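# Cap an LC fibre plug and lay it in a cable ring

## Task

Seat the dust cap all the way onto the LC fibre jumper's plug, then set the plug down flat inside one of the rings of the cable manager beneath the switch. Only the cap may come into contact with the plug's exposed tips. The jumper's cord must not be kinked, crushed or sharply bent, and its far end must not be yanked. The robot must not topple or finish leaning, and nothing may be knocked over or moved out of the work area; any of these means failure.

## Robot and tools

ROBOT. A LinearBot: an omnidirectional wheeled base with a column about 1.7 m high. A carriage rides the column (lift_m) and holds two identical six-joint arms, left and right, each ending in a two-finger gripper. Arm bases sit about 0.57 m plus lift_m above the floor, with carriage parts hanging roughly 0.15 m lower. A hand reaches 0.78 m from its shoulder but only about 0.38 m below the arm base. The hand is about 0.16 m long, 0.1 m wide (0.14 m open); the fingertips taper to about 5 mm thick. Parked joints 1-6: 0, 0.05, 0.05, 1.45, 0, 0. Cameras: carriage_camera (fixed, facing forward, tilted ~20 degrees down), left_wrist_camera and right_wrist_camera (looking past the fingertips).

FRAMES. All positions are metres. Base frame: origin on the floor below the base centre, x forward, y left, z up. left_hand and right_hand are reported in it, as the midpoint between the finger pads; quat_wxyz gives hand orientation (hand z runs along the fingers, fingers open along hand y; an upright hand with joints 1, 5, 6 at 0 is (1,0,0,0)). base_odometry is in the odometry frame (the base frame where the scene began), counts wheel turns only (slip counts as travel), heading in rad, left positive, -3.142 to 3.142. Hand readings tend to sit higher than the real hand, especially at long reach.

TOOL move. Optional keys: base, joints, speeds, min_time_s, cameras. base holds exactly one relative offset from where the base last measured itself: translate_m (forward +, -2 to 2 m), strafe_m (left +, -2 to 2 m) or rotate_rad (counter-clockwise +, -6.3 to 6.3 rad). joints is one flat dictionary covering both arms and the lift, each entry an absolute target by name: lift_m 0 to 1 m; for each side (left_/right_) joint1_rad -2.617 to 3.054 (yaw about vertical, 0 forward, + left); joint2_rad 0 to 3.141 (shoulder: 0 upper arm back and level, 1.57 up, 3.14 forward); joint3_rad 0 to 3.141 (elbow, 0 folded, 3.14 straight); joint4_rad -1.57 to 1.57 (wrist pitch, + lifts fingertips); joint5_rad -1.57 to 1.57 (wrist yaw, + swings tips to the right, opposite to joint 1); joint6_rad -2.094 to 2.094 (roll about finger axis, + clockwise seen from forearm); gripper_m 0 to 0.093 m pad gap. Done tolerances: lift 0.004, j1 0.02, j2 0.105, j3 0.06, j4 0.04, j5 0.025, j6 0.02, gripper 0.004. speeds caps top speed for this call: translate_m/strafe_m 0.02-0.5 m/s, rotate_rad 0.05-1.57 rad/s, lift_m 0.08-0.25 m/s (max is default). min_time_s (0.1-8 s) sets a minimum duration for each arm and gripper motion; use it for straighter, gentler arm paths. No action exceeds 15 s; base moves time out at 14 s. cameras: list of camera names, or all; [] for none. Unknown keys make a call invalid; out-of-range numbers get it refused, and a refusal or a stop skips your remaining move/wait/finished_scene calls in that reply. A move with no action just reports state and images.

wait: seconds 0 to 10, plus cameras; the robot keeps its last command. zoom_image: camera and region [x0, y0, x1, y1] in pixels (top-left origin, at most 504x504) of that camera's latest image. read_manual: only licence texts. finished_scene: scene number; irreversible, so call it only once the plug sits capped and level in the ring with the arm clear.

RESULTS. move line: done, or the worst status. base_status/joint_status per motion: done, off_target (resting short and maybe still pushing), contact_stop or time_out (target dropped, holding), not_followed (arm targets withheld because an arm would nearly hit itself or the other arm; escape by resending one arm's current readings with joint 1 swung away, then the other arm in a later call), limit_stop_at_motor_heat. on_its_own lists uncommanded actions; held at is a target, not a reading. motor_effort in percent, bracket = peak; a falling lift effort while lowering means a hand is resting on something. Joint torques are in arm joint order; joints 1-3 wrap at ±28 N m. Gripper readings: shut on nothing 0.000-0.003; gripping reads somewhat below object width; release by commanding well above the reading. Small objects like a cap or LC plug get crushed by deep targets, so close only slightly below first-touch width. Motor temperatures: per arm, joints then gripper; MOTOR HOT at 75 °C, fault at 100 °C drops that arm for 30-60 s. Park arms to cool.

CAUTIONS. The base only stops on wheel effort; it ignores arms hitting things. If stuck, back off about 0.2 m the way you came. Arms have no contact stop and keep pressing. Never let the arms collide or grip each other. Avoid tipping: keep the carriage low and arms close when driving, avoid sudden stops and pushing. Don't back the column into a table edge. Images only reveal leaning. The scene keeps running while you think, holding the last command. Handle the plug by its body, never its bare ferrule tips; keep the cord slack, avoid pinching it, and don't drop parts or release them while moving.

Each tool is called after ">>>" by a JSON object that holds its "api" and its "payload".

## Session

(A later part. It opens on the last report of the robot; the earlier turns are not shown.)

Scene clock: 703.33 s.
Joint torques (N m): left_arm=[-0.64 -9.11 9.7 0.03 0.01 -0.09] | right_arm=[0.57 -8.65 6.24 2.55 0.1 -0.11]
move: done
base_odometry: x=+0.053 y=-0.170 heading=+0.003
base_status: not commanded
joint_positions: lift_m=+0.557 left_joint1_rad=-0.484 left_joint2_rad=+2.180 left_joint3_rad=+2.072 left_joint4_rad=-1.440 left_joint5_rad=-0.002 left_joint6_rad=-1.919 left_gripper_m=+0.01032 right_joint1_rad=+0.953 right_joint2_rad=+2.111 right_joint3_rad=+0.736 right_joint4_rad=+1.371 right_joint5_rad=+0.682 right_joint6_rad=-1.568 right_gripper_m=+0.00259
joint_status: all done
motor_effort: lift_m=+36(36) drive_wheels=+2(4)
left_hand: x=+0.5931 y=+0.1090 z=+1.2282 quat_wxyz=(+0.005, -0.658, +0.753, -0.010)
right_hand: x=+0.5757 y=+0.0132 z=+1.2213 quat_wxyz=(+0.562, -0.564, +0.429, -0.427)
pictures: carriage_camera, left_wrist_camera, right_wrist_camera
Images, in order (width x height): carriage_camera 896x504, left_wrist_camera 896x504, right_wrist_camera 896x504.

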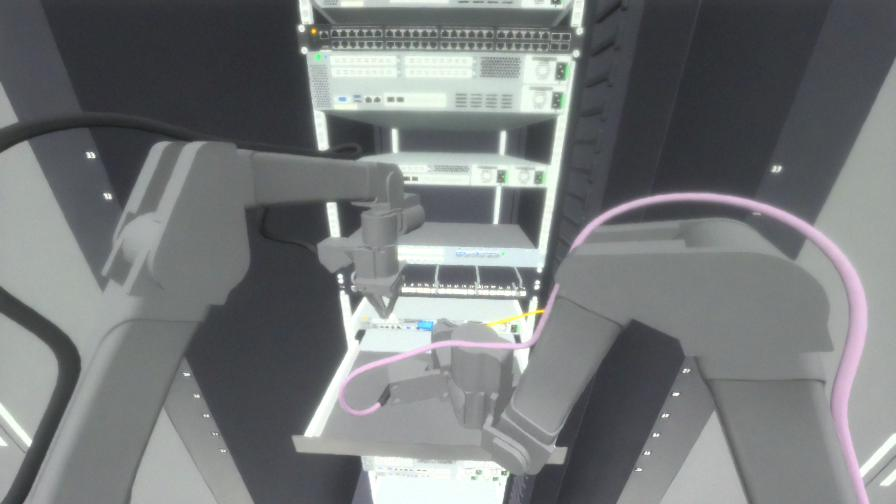

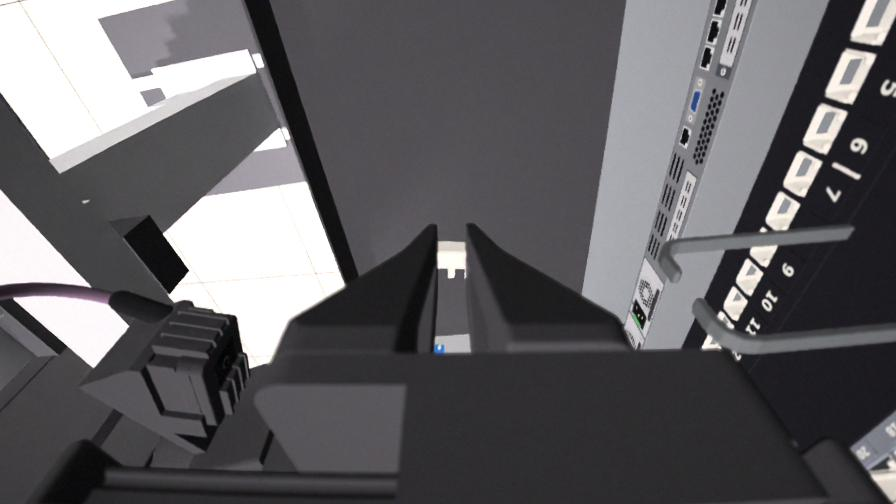

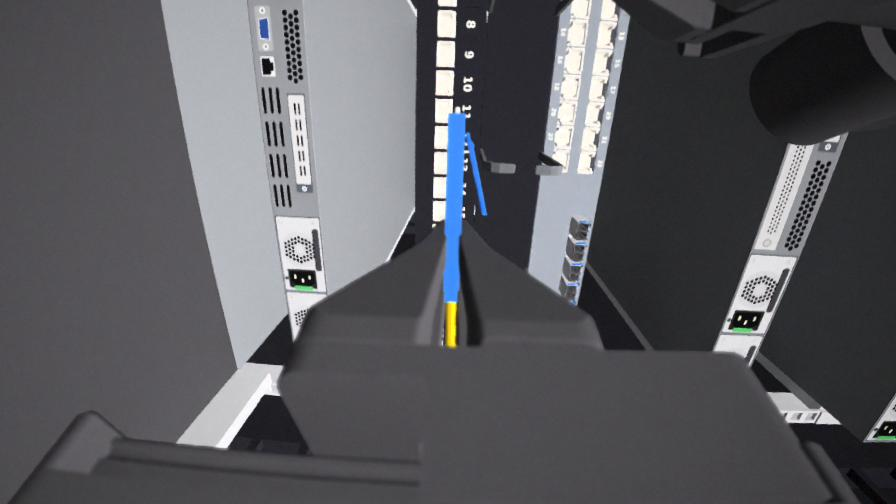

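>>> {"api": "move", "payload": {"joints": {"left_joint1_rad":-0.516,"left_joint6_rad":-1.957}, "min_time_s": 2, "cameras": ["left_wrist_camera","right_wrist_camera"]}}

>>> {"api": "zoom_image", "payload": {"camera": "left_wrist_camera", "region": [398, 230, 508, 360]}}

>>> {"api": "zoom_image", "payload": {"camera": "right_wrist_camera", "region": [398, 0, 548, 150]}}

Scene clock: 728.20 s.
Joint torques (N m): left_arm=[-0.64 -9.13 9.68 0.05 0.01 -0.1] | right_arm=[0.55 -8.64 6.26 2.55 0.1 -0.11]
Motor temperatures (°C): left_arm=[29 53 53 30 29 33 36] | right_arm=[31 44 44 50 31 30 35]
move: done
base_odometry: x=+0.053 y=-0.170 heading=+0.003
base_status: not commanded
joint_positions: lift_m=+0.557 left_joint1_rad=-0.508 left_joint2_rad=+2.180 left_joint3_rad=+2.072 left_joint4_rad=-1.443 left_joint5_rad=-0.002 left_joint6_rad=-1.946 left_gripper_m=+0.01032 right_joint1_rad=+0.953 right_joint2_rad=+2.111 right_joint3_rad=+0.736 right_joint4_rad=+1.371 right_joint5_rad=+0.682 right_joint6_rad=-1.568 right_gripper_m=+0.00259
joint_status: all done
motor_effort: lift_m=+36(36) drive_wheels=-2(4)
left_hand: x=+0.5878 y=+0.1002 z=+1.2283 quat_wxyz=(+0.004, -0.659, +0.752, -0.009)
right_hand: x=+0.5757 y=+0.0132 z=+1.2213 quat_wxyz=(+0.562, -0.564, +0.429, -0.427)
Images, in order (width x height): left_wrist_camera 896x504, right_wrist_camera 896x504.

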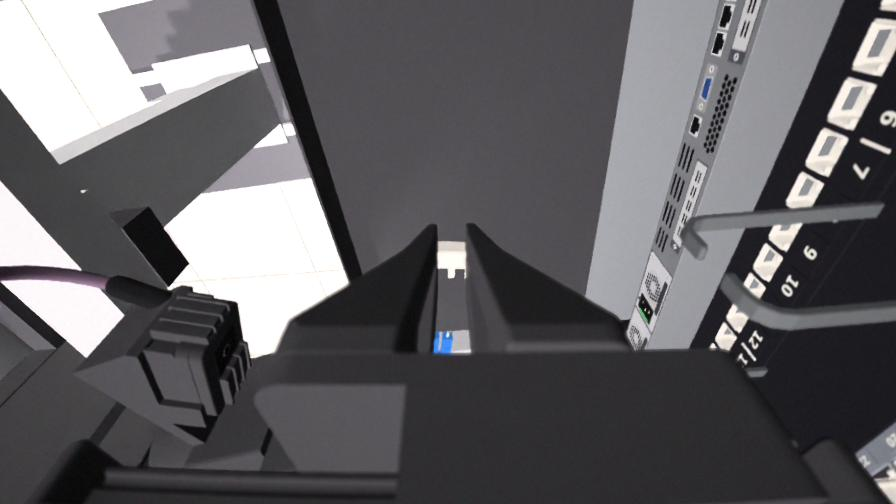

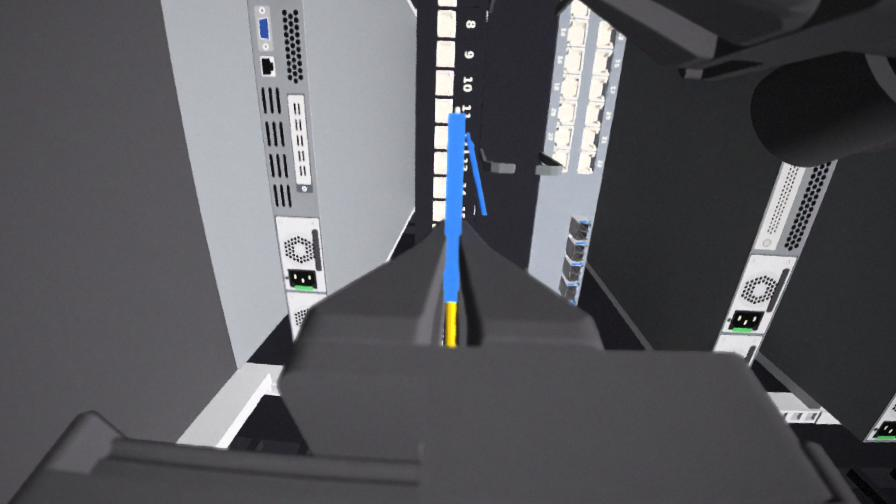

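Scaled by 3.877 from the camera's image (finer frame: 1280x720).

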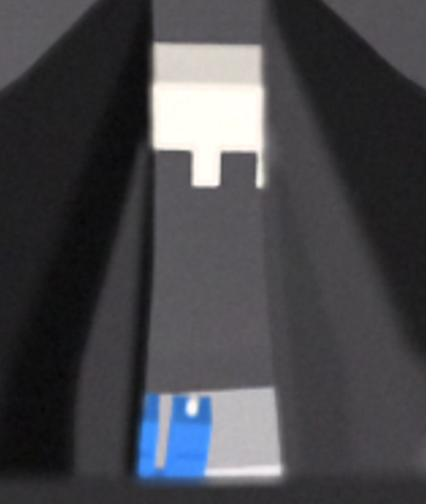

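Scaled by 3.360 from the camera's image (finer frame: 1280x720).

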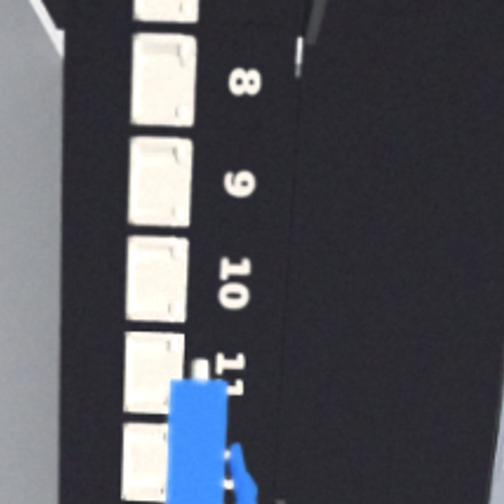

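>>> {"api": "move", "payload": {"joints": {"left_joint1_rad":-0.542,"left_joint6_rad":-1.984}, "min_time_s": 2, "cameras": ["left_wrist_camera","right_wrist_camera"]}}

>>> {"api": "zoom_image", "payload": {"camera": "left_wrist_camera", "region": [398, 230, 508, 360]}}

>>> {"api": "zoom_image", "payload": {"camera": "right_wrist_camera", "region": [398, 0, 548, 150]}}

Scene clock: 741.77 s.
Joint torques (N m): left_arm=[-0.61 -9.13 9.65 0.05 0 -0.1] | right_arm=[0.58 -8.64 6.24 2.55 0.1 -0.11]
move: done
base_odometry: x=+0.053 y=-0.170 heading=+0.003
base_status: not commanded
joint_positions: lift_m=+0.557 left_joint1_rad=-0.534 left_joint2_rad=+2.180 left_joint3_rad=+2.072 left_joint4_rad=-1.443 left_joint5_rad=-0.002 left_joint6_rad=-1.973 left_gripper_m=+0.01032 right_joint1_rad=+0.953 right_joint2_rad=+2.111 right_joint3_rad=+0.736 right_joint4_rad=+1.371 right_joint5_rad=+0.682 right_joint6_rad=-1.568 right_gripper_m=+0.00259
joint_status: all done
motor_effort: lift_m=+36(36) drive_wheels=+3(3)
left_hand: x=+0.5823 y=+0.0906 z=+1.2283 quat_wxyz=(+0.004, -0.659, +0.752, -0.009)
right_hand: x=+0.5757 y=+0.0132 z=+1.2213 quat_wxyz=(+0.562, -0.564, +0.429, -0.427)
Images, in order (width x height): left_wrist_camera 896x504, right_wrist_camera 896x504.

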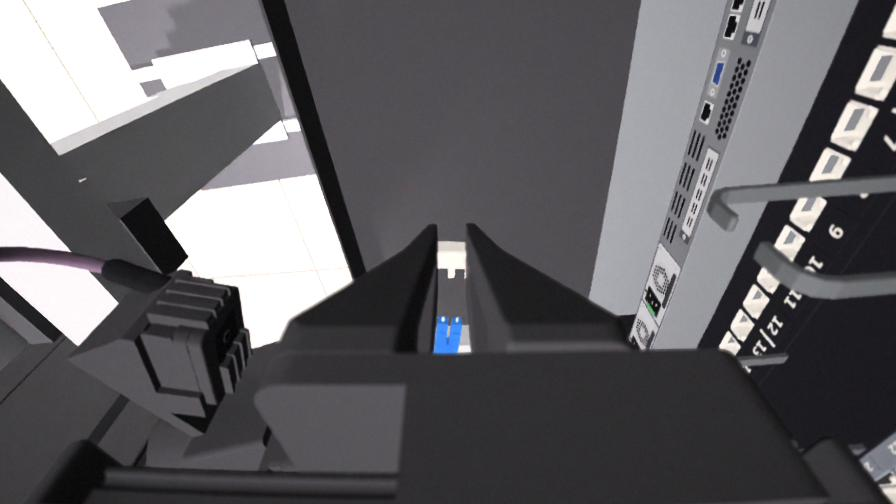

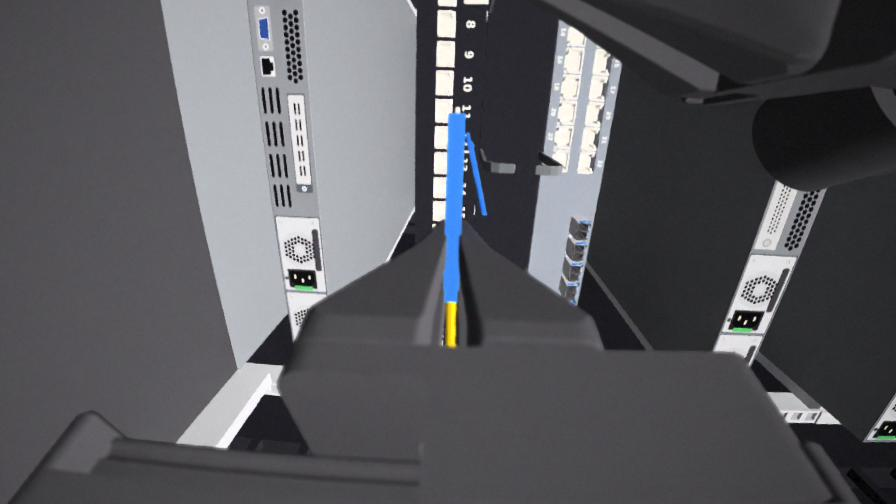

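Scaled by 3.877 from the camera's image (finer frame: 1280x720).

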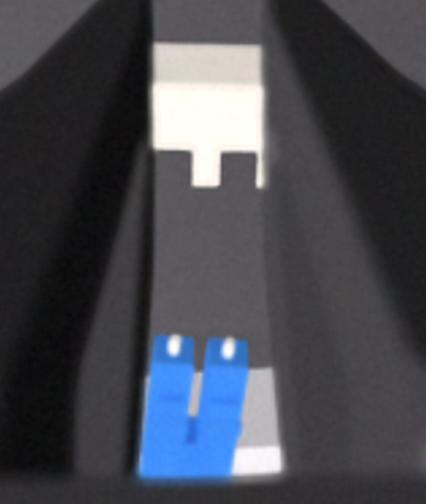

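Scaled by 3.360 from the camera's image (finer frame: 1280x720).

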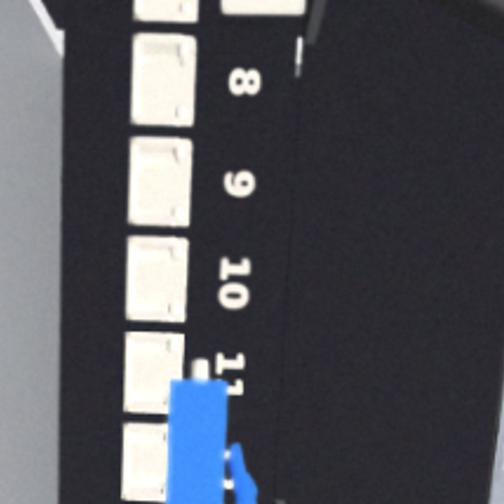

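>>> {"api": "move", "payload": {"joints": {"left_joint1_rad":-0.552,"left_joint2_rad":2.213,"left_joint3_rad":2.132,"left_joint4_rad":-1.463,"left_joint6_rad":-1.90}, "min_time_s": 2, "cameras": ["left_wrist_camera","right_wrist_camera"]}}

>>> {"api": "zoom_image", "payload": {"camera": "left_wrist_camera", "region": [398, 230, 508, 360]}}

>>> {"api": "zoom_image", "payload": {"camera": "right_wrist_camera", "region": [398, 0, 548, 150]}}

Scene clock: 765.30 s.
Joint torques (N m): left_arm=[-0.64 -9.24 9.69 0.04 0 0.11] | right_arm=[0.57 -8.65 6.23 2.55 0.1 -0.11]
Motor temperatures (°C): left_arm=[29 55 55 30 29 33 36] | right_arm=[31 44 44 51 31 30 36]
move: done
base_odometry: x=+0.053 y=-0.170 heading=+0.003
base_status: not commanded
joint_positions: lift_m=+0.557 left_joint1_rad=-0.544 left_joint2_rad=+2.197 left_joint3_rad=+2.099 left_joint4_rad=-1.451 left_joint5_rad=-0.002 left_joint6_rad=-1.911 left_gripper_m=+0.01032 right_joint1_rad=+0.953 right_joint2_rad=+2.111 right_joint3_rad=+0.736 right_joint4_rad=+1.371 right_joint5_rad=+0.682 right_joint6_rad=-1.568 right_gripper_m=+0.00259
joint_status: all done
motor_effort: lift_m=+36(36) drive_wheels=+2(5)
left_hand: x=+0.5833 y=+0.0849 z=+1.2280 quat_wxyz=(+0.005, -0.632, +0.775, -0.010)
right_hand: x=+0.5757 y=+0.0132 z=+1.2213 quat_wxyz=(+0.562, -0.564, +0.429, -0.427)
Images, in order (width x height): left_wrist_camera 896x504, right_wrist_camera 896x504.

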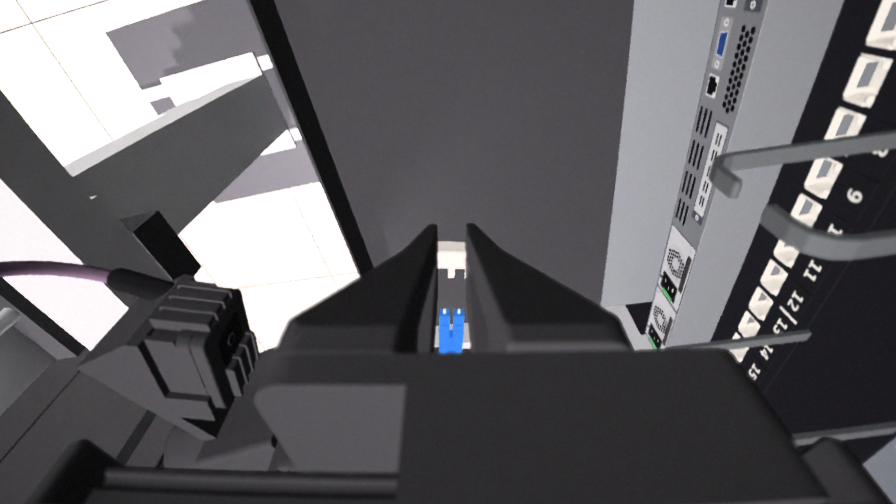

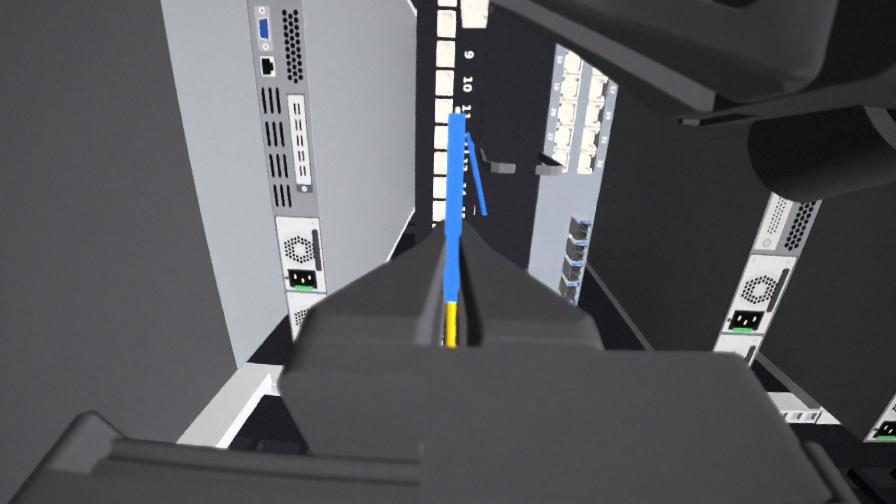

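Scaled by 3.877 from the camera's image (finer frame: 1280x720).

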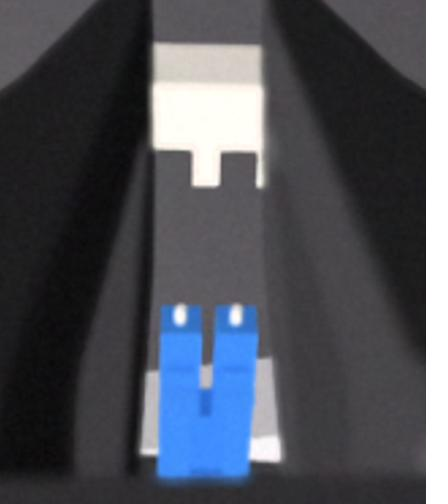

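Scaled by 3.360 from the camera's image (finer frame: 1280x720).

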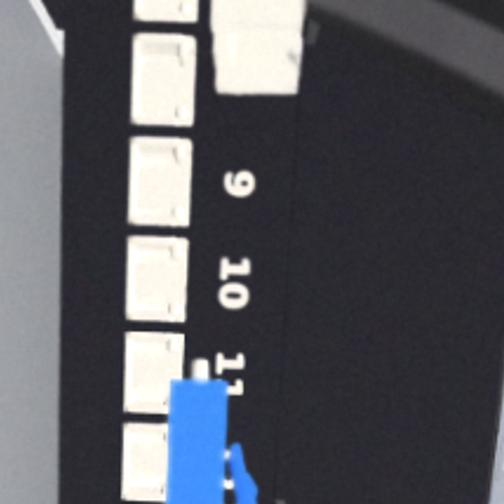

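>>> {"api": "move", "payload": {"joints": {"left_joint3_rad":2.07}, "min_time_s": 1.5, "cameras": []}}

>>> {"api": "move", "payload": {"joints": {"left_joint1_rad":-0.566,"left_joint2_rad":2.221,"left_joint3_rad":2.125,"left_joint4_rad":-1.45,"left_joint6_rad":-1.936}, "min_time_s": 2, "cameras": ["left_wrist_camera","right_wrist_camera"]}}

>>> {"api": "zoom_image", "payload": {"camera": "left_wrist_camera", "region": [398, 230, 508, 360]}}

>>> {"api": "zoom_image", "payload": {"camera": "right_wrist_camera", "region": [398, 0, 548, 150]}}

Scene clock: 785.20 s.
Joint torques (N m): left_arm=[-0.61 -9.24 5.52 0.02 0 0.11] | right_arm=[0.59 -8.66 6.26 2.55 0.1 -0.11]
Motor temperatures (°C): left_arm=[29 55 55 30 29 33 36] | right_arm=[31 44 44 52 31 30 36]
move: done
base_odometry: x=+0.053 y=-0.170 heading=+0.003
base_status: not commanded
joint_positions: lift_m=+0.557 left_joint1_rad=-0.544 left_joint2_rad=+2.197 left_joint3_rad=+2.085 left_joint4_rad=-1.452 left_joint5_rad=-0.002 left_joint6_rad=-1.911 left_gripper_m=+0.01032 right_joint1_rad=+0.953 right_joint2_rad=+2.111 right_joint3_rad=+0.736 right_joint4_rad=+1.371 right_joint5_rad=+0.682 right_joint6_rad=-1.568 right_gripper_m=+0.00259
joint_status: all done
motor_effort: lift_m=+36(36) drive_wheels=+0(4)
left_hand: x=+0.5803 y=+0.0867 z=+1.2245 quat_wxyz=(+0.002, -0.631, +0.775, -0.002)
right_hand: x=+0.5757 y=+0.0132 z=+1.2213 quat_wxyz=(+0.562, -0.564, +0.429, -0.427)

Scene clock: 787.50 s.
Joint torques (N m): left_arm=[-0.64 -9.25 9.63 0.15 0 -0.09] | right_arm=[0.58 -8.66 6.24 2.55 0.1 -0.11]
Motor temperatures (°C): left_arm=[29 55 55 30 29 33 36] | right_arm=[31 44 44 52 31 30 36]
move: done
base_odometry: x=+0.053 y=-0.170 heading=+0.003
base_status: not commanded
joint_positions: lift_m=+0.557 left_joint1_rad=-0.558 left_joint2_rad=+2.205 left_joint3_rad=+2.092 left_joint4_rad=-1.452 left_joint5_rad=-0.002 left_joint6_rad=-1.925 left_gripper_m=+0.01032 right_joint1_rad=+0.953 right_joint2_rad=+2.111 right_joint3_rad=+0.736 right_joint4_rad=+1.371 right_joint5_rad=+0.682 right_joint6_rad=-1.568 right_gripper_m=+0.00259
joint_status: all done
motor_effort: lift_m=+36(36) drive_wheels=-1(5)
left_hand: x=+0.5786 y=+0.0808 z=+1.2231 quat_wxyz=(+0.002, -0.632, +0.775, -0.002)
right_hand: x=+0.5757 y=+0.0132 z=+1.2213 quat_wxyz=(+0.562, -0.564, +0.429, -0.427)
Images, in order (width x height): left_wrist_camera 896x504, right_wrist_camera 896x504.

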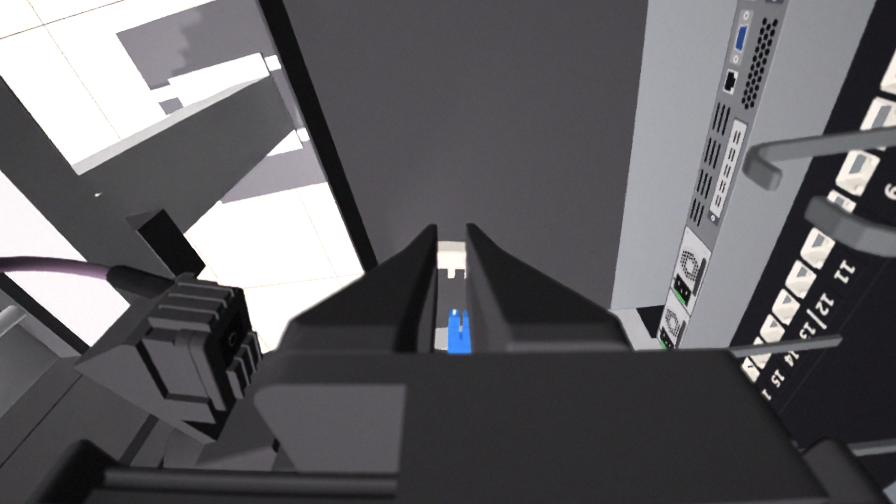

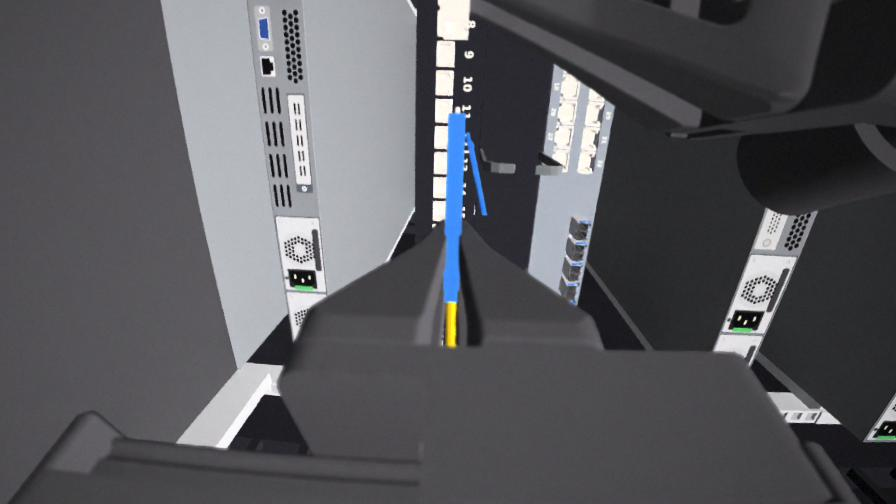

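Scaled by 3.877 from the camera's image (finer frame: 1280x720).

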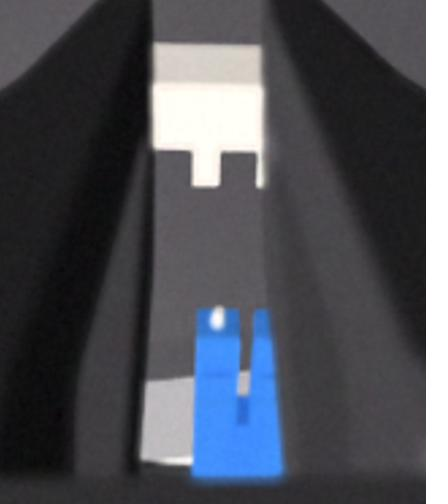

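Scaled by 3.360 from the camera's image (finer frame: 1280x720).

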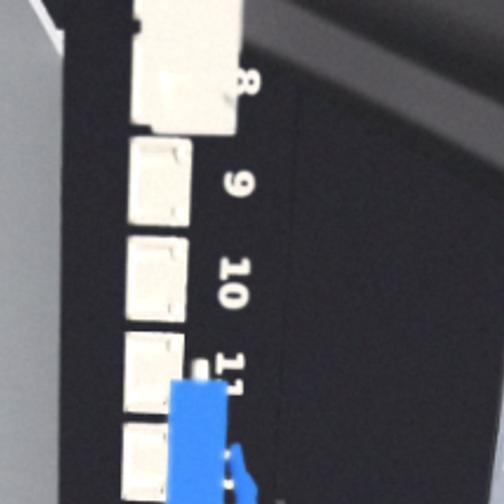

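>>> {"api": "move", "payload": {"joints": {"left_joint1_rad":-0.572,"left_joint2_rad":2.247,"left_joint3_rad":2.168,"left_joint4_rad":-1.482,"left_joint6_rad":-1.941}, "min_time_s": 2, "cameras": ["left_wrist_camera","right_wrist_camera"]}}

>>> {"api": "zoom_image", "payload": {"camera": "left_wrist_camera", "region": [398, 230, 508, 360]}}

>>> {"api": "zoom_image", "payload": {"camera": "right_wrist_camera", "region": [398, 0, 548, 150]}}

Scene clock: 799.83 s.
Joint torques (N m): left_arm=[-0.64 -9.4 9.63 -0.01 0 -0.09] | right_arm=[0.57 -8.62 6.24 2.55 0.1 -0.11]
move: done
base_odometry: x=+0.053 y=-0.170 heading=+0.003
base_status: not commanded
joint_positions: lift_m=+0.557 left_joint1_rad=-0.564 left_joint2_rad=+2.231 left_joint3_rad=+2.135 left_joint4_rad=-1.469 left_joint5_rad=-0.002 left_joint6_rad=-1.930 left_gripper_m=+0.01032 right_joint1_rad=+0.953 right_joint2_rad=+2.111 right_joint3_rad=+0.736 right_joint4_rad=+1.371 right_joint5_rad=+0.682 right_joint6_rad=-1.568 right_gripper_m=+0.00259
joint_status: all done
motor_effort: lift_m=+36(36) drive_wheels=+0(4)
left_hand: x=+0.5815 y=+0.0759 z=+1.2234 quat_wxyz=(+0.002, -0.631, +0.775, -0.002)
right_hand: x=+0.5757 y=+0.0132 z=+1.2213 quat_wxyz=(+0.562, -0.564, +0.429, -0.427)
Images, in order (width x height): left_wrist_camera 896x504, right_wrist_camera 896x504.

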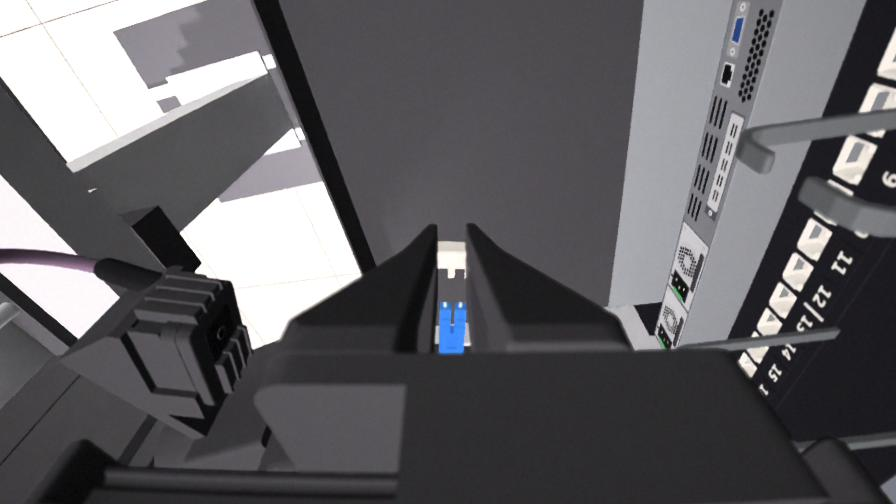

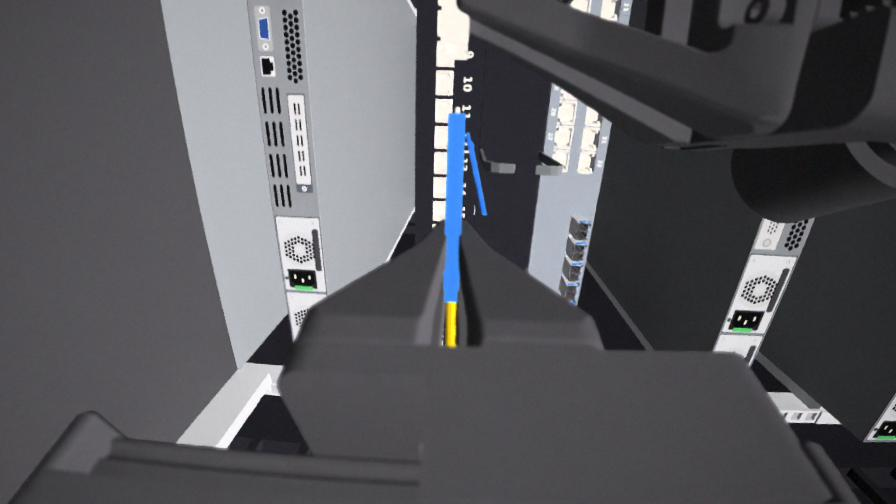

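Scaled by 3.877 from the camera's image (finer frame: 1280x720).

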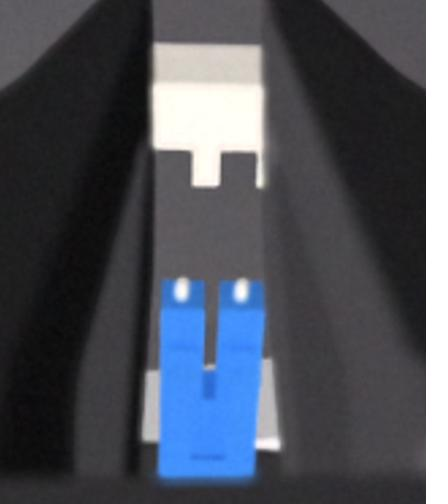

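Scaled by 3.360 from the camera's image (finer frame: 1280x720).

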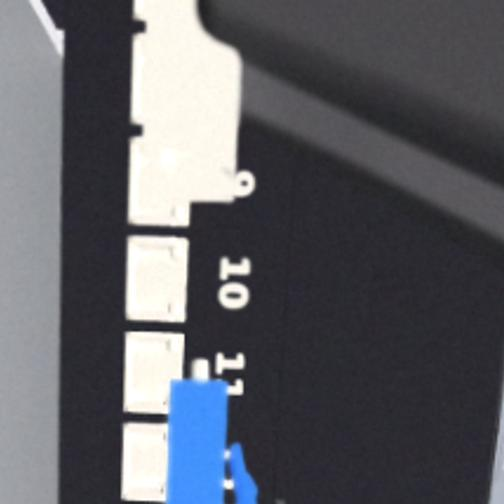

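>>> {"api": "move", "payload": {"joints": {"left_joint1_rad":-0.589,"left_joint2_rad":2.263,"left_joint3_rad":2.196,"left_joint4_rad":-1.494,"left_joint6_rad":-1.958}, "min_time_s": 2, "cameras": ["left_wrist_camera","right_wrist_camera"]}}

>>> {"api": "zoom_image", "payload": {"camera": "left_wrist_camera", "region": [398, 230, 508, 360]}}

>>> {"api": "zoom_image", "payload": {"camera": "right_wrist_camera", "region": [398, 0, 548, 150]}}

Scene clock: 808.47 s.
Joint torques (N m): left_arm=[-0.62 -9.51 9.59 0 0 -0.09] | right_arm=[0.58 -8.66 6.26 2.56 0.1 -0.11]
move: done
base_odometry: x=+0.053 y=-0.170 heading=+0.003
base_status: not commanded
joint_positions: lift_m=+0.557 left_joint1_rad=-0.580 left_joint2_rad=+2.247 left_joint3_rad=+2.163 left_joint4_rad=-1.481 left_joint5_rad=-0.002 left_joint6_rad=-1.947 left_gripper_m=+0.01032 right_joint1_rad=+0.953 right_joint2_rad=+2.111 right_joint3_rad=+0.736 right_joint4_rad=+1.371 right_joint5_rad=+0.682 right_joint6_rad=-1.568 right_gripper_m=+0.00259
joint_status: all done
motor_effort: lift_m=+36(36) drive_wheels=+2(4)
left_hand: x=+0.5799 y=+0.0682 z=+1.2238 quat_wxyz=(+0.002, -0.631, +0.776, -0.002)
right_hand: x=+0.5757 y=+0.0132 z=+1.2213 quat_wxyz=(+0.562, -0.564, +0.429, -0.427)
Images, in order (width x height): left_wrist_camera 896x504, right_wrist_camera 896x504.

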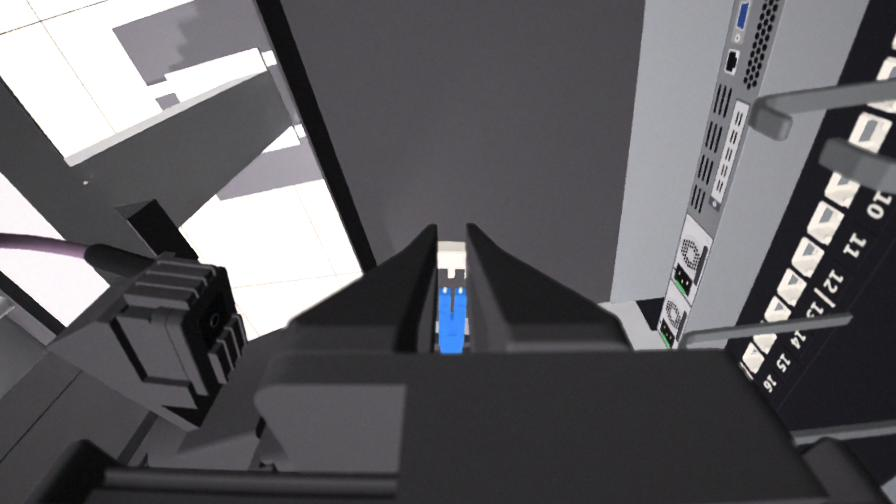

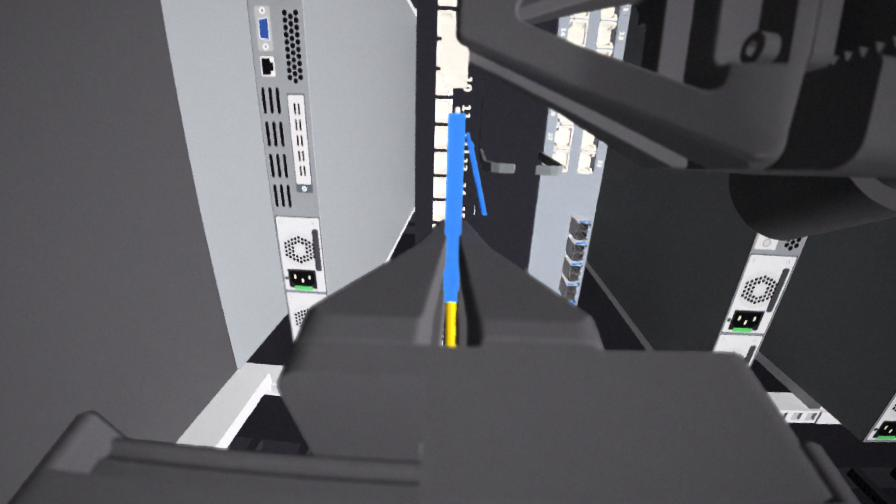

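Scaled by 3.877 from the camera's image (finer frame: 1280x720).

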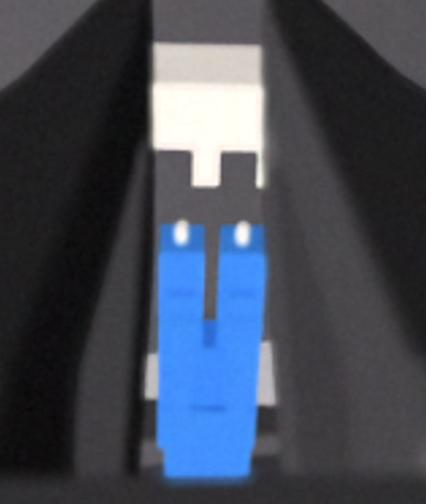

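Scaled by 3.360 from the camera's image (finer frame: 1280x720).

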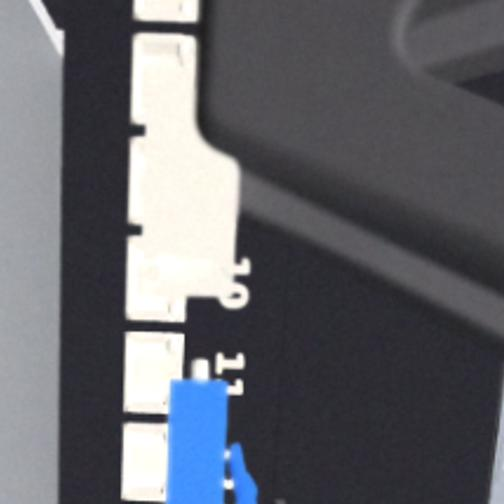

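>>> {"api": "zoom_image", "payload": {"camera": "right_wrist_camera", "region": [428, 50, 488, 120]}}

Scaled by 7.200 from the camera's image (finer frame: 1280x720).

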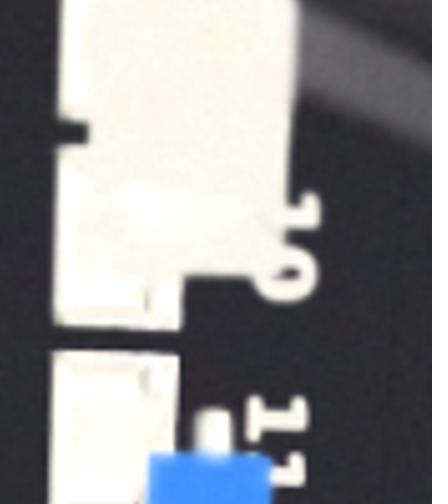

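>>> {"api": "move", "payload": {"joints": {"left_joint1_rad":-0.598,"left_joint2_rad":2.273,"left_joint3_rad":2.213,"left_joint4_rad":-1.501,"left_joint6_rad":-1.967}, "min_time_s": 2, "cameras": ["left_wrist_camera","right_wrist_camera"]}}

>>> {"api": "zoom_image", "payload": {"camera": "left_wrist_camera", "region": [398, 230, 508, 360]}}

>>> {"api": "zoom_image", "payload": {"camera": "right_wrist_camera", "region": [428, 60, 488, 130]}}

Scene clock: 839.17 s.
Joint torques (N m): left_arm=[-0.66 -9.57 9.61 -0.01 0.01 -0.09] | right_arm=[0.57 -8.66 6.26 2.55 0.1 -0.11]
Motor temperatures (°C): left_arm=[29 57 54 30 29 33 36] | right_arm=[31 44 44 53 31 30 36]
move: done
base_odometry: x=+0.053 y=-0.170 heading=+0.003
base_status: not commanded
joint_positions: lift_m=+0.557 left_joint1_rad=-0.590 left_joint2_rad=+2.257 left_joint3_rad=+2.180 left_joint4_rad=-1.489 left_joint5_rad=-0.002 left_joint6_rad=-1.956 left_gripper_m=+0.01032 right_joint1_rad=+0.953 right_joint2_rad=+2.111 right_joint3_rad=+0.736 right_joint4_rad=+1.371 right_joint5_rad=+0.682 right_joint6_rad=-1.568 right_gripper_m=+0.00259
joint_status: all done
motor_effort: lift_m=+36(36) drive_wheels=-1(5)
left_hand: x=+0.5790 y=+0.0640 z=+1.2237 quat_wxyz=(+0.002, -0.631, +0.776, -0.002)
right_hand: x=+0.5757 y=+0.0132 z=+1.2213 quat_wxyz=(+0.562, -0.564, +0.429, -0.427)
Images, in order (width x height): left_wrist_camera 896x504, right_wrist_camera 896x504.

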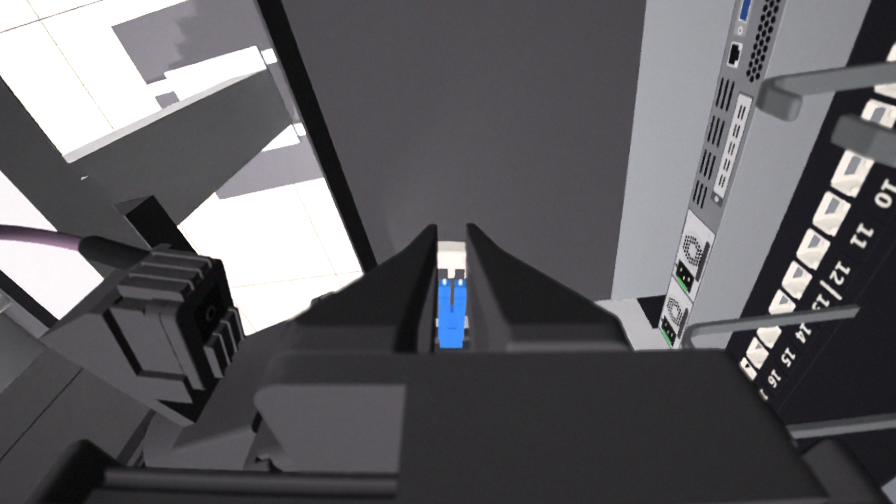

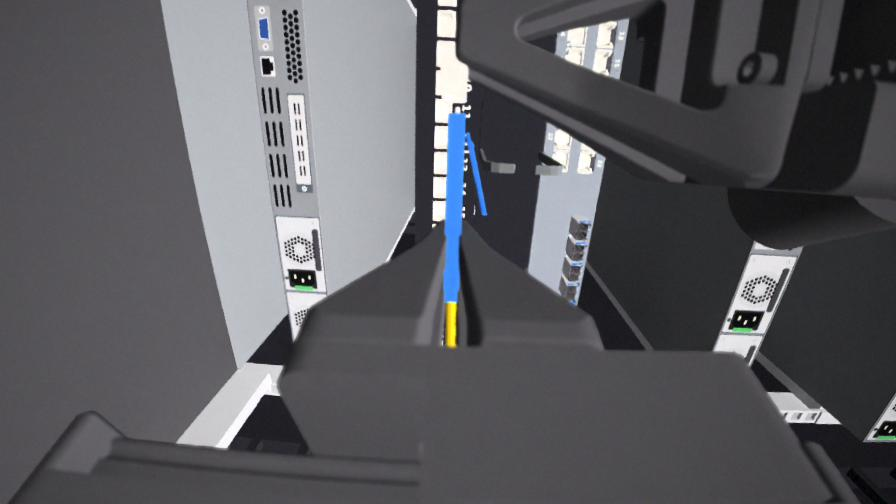

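Scaled by 3.877 from the camera's image (finer frame: 1280x720).

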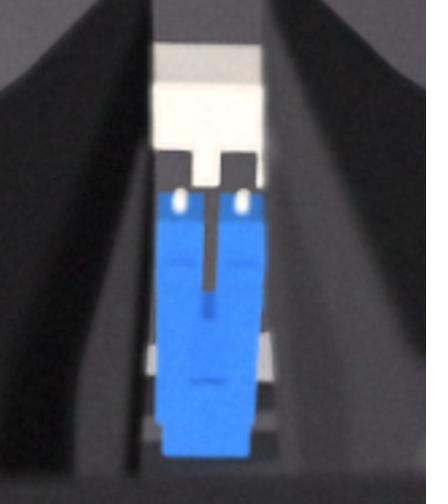

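Scaled by 7.200 from the camera's image (finer frame: 1280x720).

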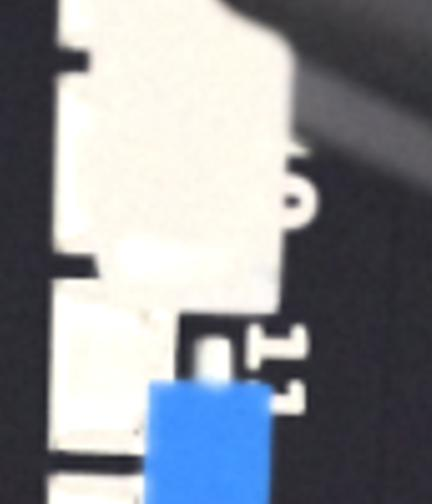

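>>> {"api": "move", "payload": {"joints": {"left_joint1_rad":-0.602,"left_joint2_rad":2.280,"left_joint3_rad":2.228,"left_joint4_rad":-1.508,"left_joint6_rad":-1.972}, "min_time_s": 2, "cameras": ["left_wrist_camera","right_wrist_camera"]}}

>>> {"api": "zoom_image", "payload": {"camera": "left_wrist_camera", "region": [418, 230, 488, 300]}}

>>> {"api": "zoom_image", "payload": {"camera": "right_wrist_camera", "region": [428, 60, 488, 130]}}

Scene clock: 866.30 s.
Joint torques (N m): left_arm=[-0.65 -9.59 9.57 -0.01 0.01 -0.09] | right_arm=[0.57 -8.64 6.24 2.55 0.1 -0.11]
Motor temperatures (°C): left_arm=[29 57 54 30 29 33 36] | right_arm=[31 45 44 53 31 30 36]
move: done
base_odometry: x=+0.053 y=-0.170 heading=+0.003
base_status: not commanded
joint_positions: lift_m=+0.557 left_joint1_rad=-0.593 left_joint2_rad=+2.264 left_joint3_rad=+2.195 left_joint4_rad=-1.495 left_joint5_rad=-0.002 left_joint6_rad=-1.961 left_gripper_m=+0.01032 right_joint1_rad=+0.953 right_joint2_rad=+2.111 right_joint3_rad=+0.736 right_joint4_rad=+1.371 right_joint5_rad=+0.682 right_joint6_rad=-1.568 right_gripper_m=+0.00259
joint_status: all done
motor_effort: lift_m=+36(36) drive_wheels=+0(4)
left_hand: x=+0.5794 y=+0.0618 z=+1.2248 quat_wxyz=(+0.002, -0.632, +0.775, -0.003)
right_hand: x=+0.5757 y=+0.0132 z=+1.2213 quat_wxyz=(+0.562, -0.564, +0.429, -0.427)
Images, in order (width x height): left_wrist_camera 896x504, right_wrist_camera 896x504.

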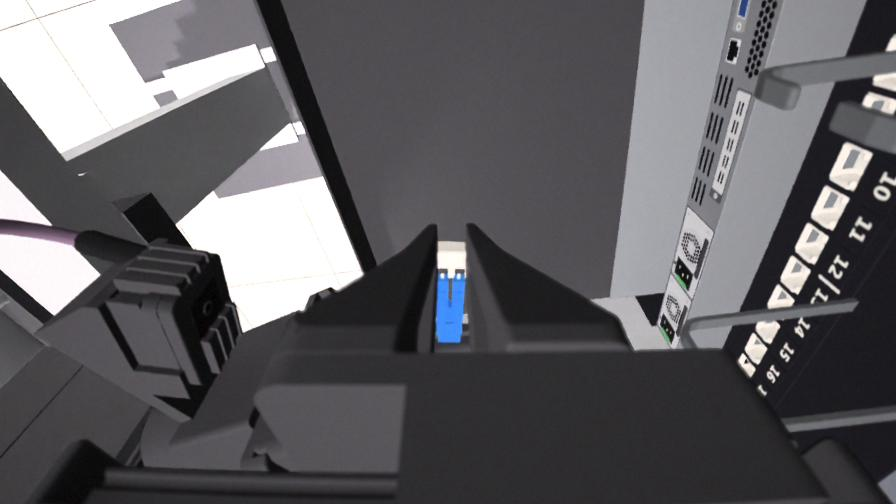

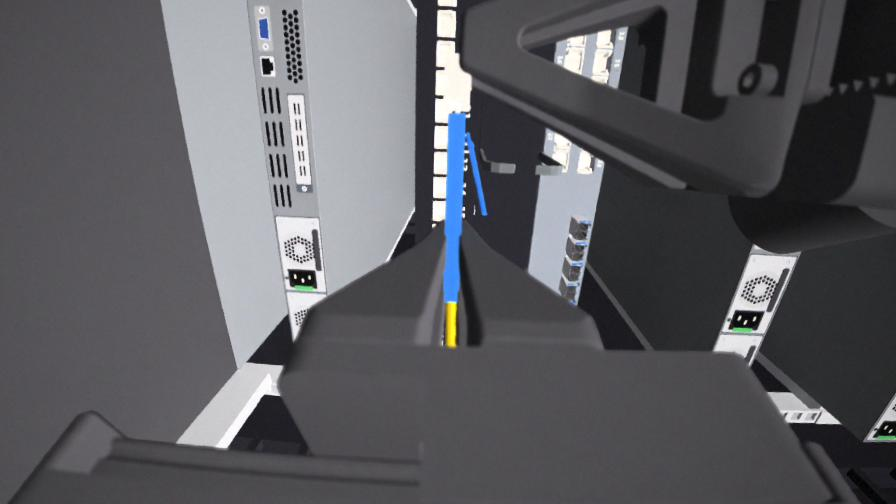

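Scaled by 7.200 from the camera's image (finer frame: 1280x720).

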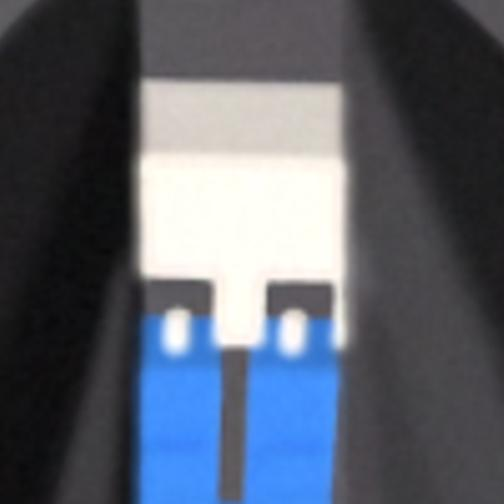

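Scaled by 7.200 from the camera's image (finer frame: 1280x720).

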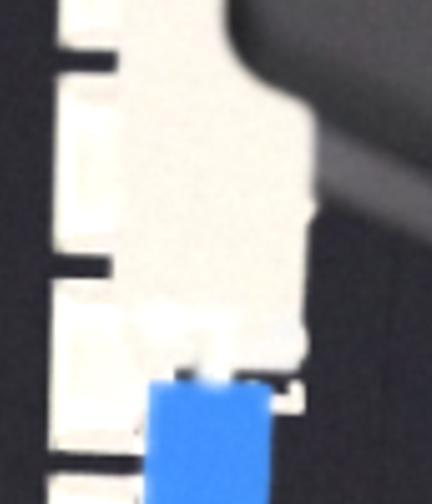

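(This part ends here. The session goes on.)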